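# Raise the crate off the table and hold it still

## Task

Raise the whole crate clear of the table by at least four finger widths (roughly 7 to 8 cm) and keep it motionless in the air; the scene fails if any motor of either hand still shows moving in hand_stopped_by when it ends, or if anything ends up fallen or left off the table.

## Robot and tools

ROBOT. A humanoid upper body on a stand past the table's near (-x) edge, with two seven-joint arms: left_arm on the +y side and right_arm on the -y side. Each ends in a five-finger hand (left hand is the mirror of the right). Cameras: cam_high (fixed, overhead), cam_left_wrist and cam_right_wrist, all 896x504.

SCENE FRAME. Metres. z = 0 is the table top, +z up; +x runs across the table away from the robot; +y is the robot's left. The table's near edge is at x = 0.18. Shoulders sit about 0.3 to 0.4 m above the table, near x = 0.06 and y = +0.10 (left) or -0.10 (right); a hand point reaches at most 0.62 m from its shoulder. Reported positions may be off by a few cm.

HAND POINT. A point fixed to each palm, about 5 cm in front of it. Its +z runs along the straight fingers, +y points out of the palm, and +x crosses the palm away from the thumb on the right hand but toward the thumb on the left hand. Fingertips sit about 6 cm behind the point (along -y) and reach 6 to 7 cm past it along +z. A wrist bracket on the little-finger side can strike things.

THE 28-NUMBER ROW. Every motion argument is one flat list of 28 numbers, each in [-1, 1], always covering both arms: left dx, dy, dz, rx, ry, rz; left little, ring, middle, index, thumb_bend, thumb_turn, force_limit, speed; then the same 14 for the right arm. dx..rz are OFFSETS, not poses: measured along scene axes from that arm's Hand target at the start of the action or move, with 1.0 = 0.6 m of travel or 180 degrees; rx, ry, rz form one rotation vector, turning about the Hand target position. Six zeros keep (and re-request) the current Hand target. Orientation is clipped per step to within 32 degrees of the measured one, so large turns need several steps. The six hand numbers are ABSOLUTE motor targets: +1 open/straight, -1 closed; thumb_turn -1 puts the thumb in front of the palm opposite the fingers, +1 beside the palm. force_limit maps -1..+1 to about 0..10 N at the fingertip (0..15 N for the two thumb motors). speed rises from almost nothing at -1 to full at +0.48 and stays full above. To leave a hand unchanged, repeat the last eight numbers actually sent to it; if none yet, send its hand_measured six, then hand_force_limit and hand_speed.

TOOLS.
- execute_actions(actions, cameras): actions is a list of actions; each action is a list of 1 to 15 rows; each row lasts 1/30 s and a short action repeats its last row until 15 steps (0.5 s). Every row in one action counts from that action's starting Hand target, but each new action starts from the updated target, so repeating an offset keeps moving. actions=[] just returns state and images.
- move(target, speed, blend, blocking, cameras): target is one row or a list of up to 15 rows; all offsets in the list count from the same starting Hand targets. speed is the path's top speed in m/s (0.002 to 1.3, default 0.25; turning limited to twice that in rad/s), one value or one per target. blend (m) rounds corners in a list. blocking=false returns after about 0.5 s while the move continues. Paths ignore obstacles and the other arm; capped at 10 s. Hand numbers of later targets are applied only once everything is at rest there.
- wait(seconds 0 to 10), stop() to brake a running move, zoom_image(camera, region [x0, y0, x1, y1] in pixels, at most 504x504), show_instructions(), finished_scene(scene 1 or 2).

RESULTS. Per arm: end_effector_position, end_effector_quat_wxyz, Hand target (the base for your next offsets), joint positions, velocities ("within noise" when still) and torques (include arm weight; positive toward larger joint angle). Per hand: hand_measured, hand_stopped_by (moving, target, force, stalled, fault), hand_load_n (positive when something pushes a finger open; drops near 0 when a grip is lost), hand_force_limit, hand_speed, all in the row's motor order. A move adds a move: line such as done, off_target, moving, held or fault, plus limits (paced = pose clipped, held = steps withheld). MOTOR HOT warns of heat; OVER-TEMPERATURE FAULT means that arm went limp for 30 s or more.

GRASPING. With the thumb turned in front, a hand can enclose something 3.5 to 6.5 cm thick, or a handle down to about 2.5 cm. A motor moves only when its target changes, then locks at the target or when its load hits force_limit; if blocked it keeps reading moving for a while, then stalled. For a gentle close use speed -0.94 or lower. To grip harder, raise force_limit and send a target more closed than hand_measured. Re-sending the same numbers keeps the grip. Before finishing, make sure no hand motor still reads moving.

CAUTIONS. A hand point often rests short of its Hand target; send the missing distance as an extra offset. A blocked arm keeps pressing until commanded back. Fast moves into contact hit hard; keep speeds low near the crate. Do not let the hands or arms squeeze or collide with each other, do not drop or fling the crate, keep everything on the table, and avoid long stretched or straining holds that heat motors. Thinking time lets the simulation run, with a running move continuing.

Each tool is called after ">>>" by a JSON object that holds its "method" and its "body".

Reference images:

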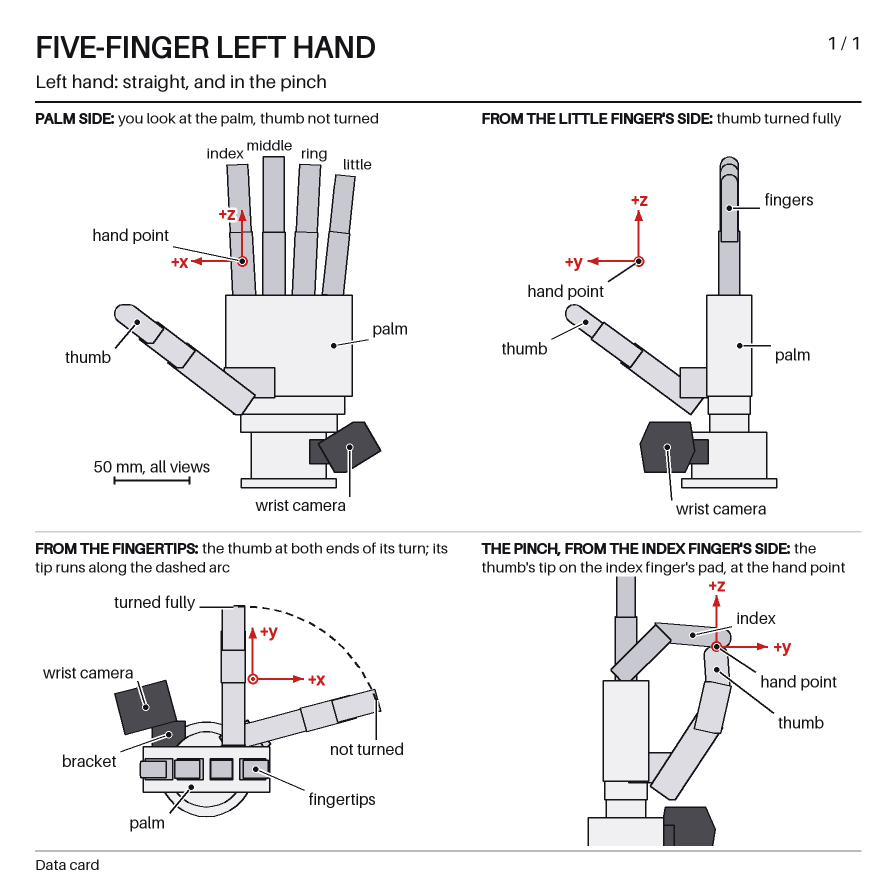

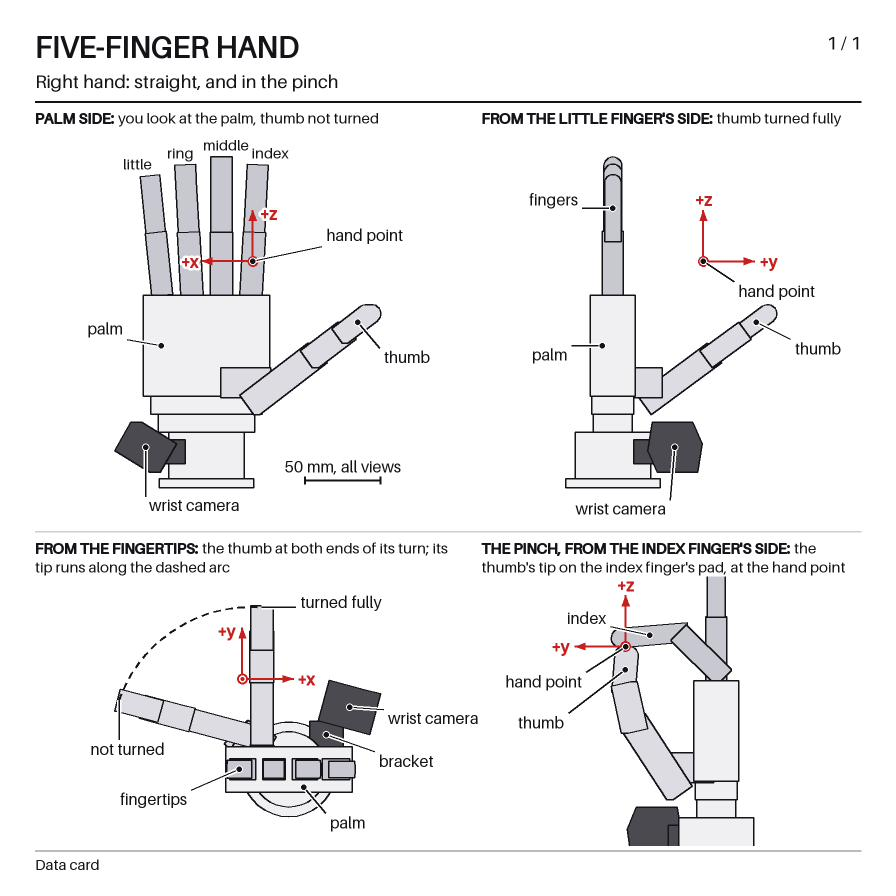

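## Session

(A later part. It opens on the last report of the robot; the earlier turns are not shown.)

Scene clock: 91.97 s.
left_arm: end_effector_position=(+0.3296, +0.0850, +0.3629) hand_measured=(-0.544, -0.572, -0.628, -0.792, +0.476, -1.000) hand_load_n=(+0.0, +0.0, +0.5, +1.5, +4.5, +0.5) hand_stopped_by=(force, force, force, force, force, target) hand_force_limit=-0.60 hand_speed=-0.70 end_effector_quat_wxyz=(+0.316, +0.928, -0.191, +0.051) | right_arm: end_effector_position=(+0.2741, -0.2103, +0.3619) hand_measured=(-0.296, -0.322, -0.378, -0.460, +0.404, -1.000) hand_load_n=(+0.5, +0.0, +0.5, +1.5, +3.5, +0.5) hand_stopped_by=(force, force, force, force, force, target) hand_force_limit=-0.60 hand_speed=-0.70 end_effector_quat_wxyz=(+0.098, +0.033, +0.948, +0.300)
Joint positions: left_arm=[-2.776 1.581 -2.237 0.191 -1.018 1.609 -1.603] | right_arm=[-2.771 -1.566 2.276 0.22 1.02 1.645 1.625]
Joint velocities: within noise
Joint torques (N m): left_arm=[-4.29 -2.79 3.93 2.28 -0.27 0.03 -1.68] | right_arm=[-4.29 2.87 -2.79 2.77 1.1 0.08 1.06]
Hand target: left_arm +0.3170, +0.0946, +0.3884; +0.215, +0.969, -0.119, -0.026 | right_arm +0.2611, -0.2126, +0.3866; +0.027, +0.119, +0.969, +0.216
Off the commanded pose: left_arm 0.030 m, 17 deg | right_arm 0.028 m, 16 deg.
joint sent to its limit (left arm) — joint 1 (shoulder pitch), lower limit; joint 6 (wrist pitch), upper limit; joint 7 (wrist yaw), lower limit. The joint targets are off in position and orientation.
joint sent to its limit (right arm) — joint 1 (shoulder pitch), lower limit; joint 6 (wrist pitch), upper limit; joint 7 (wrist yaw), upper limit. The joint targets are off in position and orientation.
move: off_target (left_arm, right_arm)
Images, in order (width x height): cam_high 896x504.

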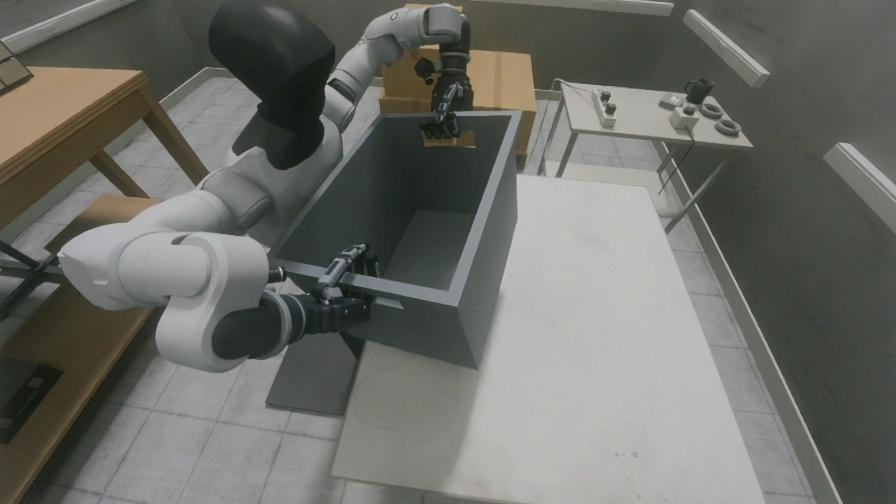

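>>> {"method": "move", "body": {"target": [0.012,-0.003,0.115,-0.036,-0.191,0,-0.8,-0.8,-0.8,-0.8,-0.3,-1,-0.6,-0.7,0.012,-0.003,0.117,-0.036,-0.191,0,-0.8,-0.8,-0.8,-0.8,-0.3,-1,-0.6,-0.7], "speed": 0.06}}

>>> {"method": "zoom_image", "body": {"camera": "cam_high", "region": [240, 30, 600, 400]}}

Scene clock: 98.03 s.
left_arm: end_effector_position=(+0.3455, +0.0748, +0.4392) hand_measured=(-0.544, -0.572, -0.628, -0.792, +0.476, -1.000) hand_load_n=(+0.0, +0.0, +0.0, +0.5, +4.5, +0.5) hand_stopped_by=(force, force, force, force, force, target) hand_force_limit=-0.60 hand_speed=-0.70 end_effector_quat_wxyz=(+0.277, +0.886, -0.280, +0.244) | right_arm: end_effector_position=(+0.2952, -0.2074, +0.4365) hand_measured=(-0.296, -0.322, -0.378, -0.460, +0.404, -1.000) hand_load_n=(+0.0, +0.0, +1.0, +1.5, +3.5, +0.5) hand_stopped_by=(force, force, force, force, force, target) hand_force_limit=-0.60 hand_speed=-0.70 end_effector_quat_wxyz=(+0.274, -0.060, +0.931, +0.234)
Joint positions: left_arm=[-2.776 1.585 -1.806 0.239 -0.793 1.609 -1.609] | right_arm=[-2.771 -1.566 1.861 0.284 0.8 1.645 1.629]
Joint velocities: within noise
Joint torques (N m): left_arm=[-4.02 -2.62 4.02 1.9 0.26 -0.05 -1.1] | right_arm=[-4.2 2.71 -2.95 2.78 0.56 -0.11 0.8]
Hand target: left_arm +0.3242, +0.0928, +0.4574; +0.223, +0.920, -0.179, +0.268 | right_arm +0.2683, -0.2144, +0.4568; +0.318, +0.048, +0.928, +0.187
Off the commanded pose: left_arm 0.033 m, 14 deg | right_arm 0.034 m, 14 deg.
joint sent to its limit (left arm) — joint 1 (shoulder pitch), lower limit; joint 2 (shoulder roll), upper limit; joint 6 (wrist pitch), upper limit; joint 7 (wrist yaw), lower limit. The joint targets are off in position and orientation.
joint sent to its limit (right arm) — joint 1 (shoulder pitch), lower limit; joint 2 (shoulder roll), lower limit; joint 6 (wrist pitch), upper limit; joint 7 (wrist yaw), upper limit. The joint targets are off in position and orientation.
move: off_target (left_arm, right_arm)
camera_calibration:
cam_left_wrist: T_world_to_cam=[[0.812237, 0.541646, -0.216543, -0.219704], [0.307192, -0.0816027, 0.948142, -0.520703], [0.495887, -0.836637, -0.23267, 0.109264], [0, 0, 0, 1]] pos_world=[0.284225, 0.167925, 0.471548]
cam_right_wrist: T_world_to_cam=[[-0.481218, 0.823273, 0.301083, 0.179032], [0.370702, -0.120123, 0.920951, -0.543802], [0.794361, 0.55479, -0.247383, 0.10538], [0, 0, 0, 1]] pos_world=[0.204032, -0.271179, 0.47298]

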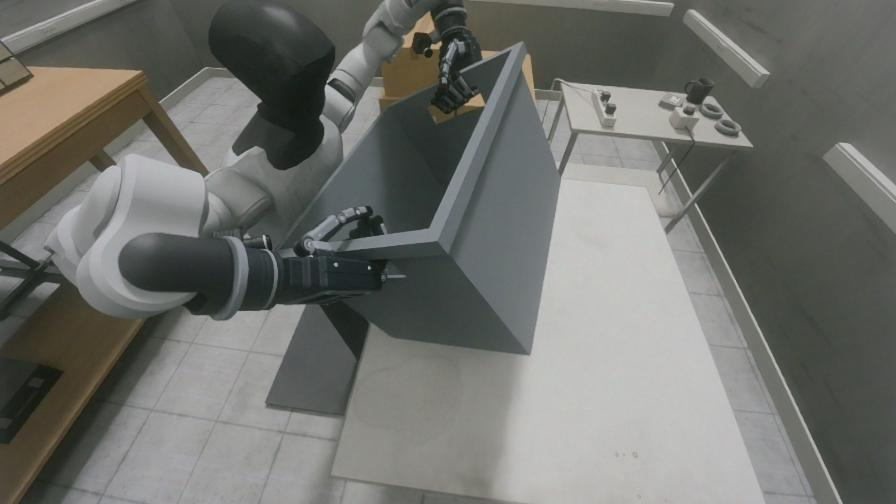

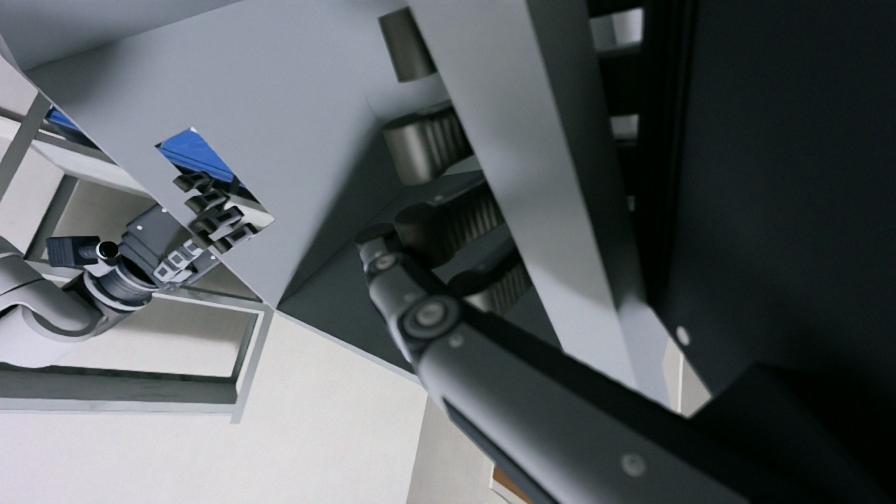

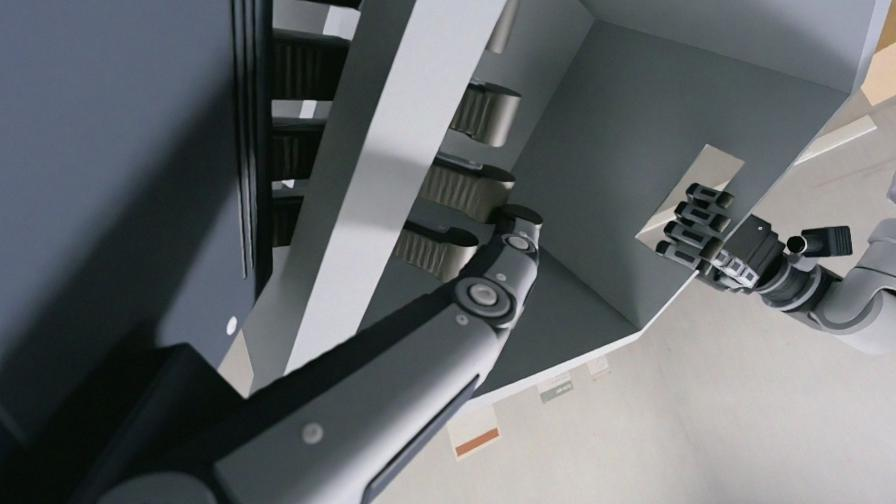

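Scaled by 1.362 from the camera's 896x504 image, which has a finer 1280x720 frame.

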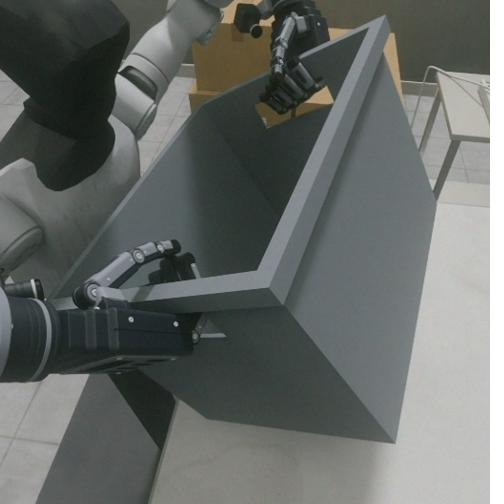

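>>> {"method": "finished_scene", "body": {"scene": 2}}

The scene is finished: the task was done.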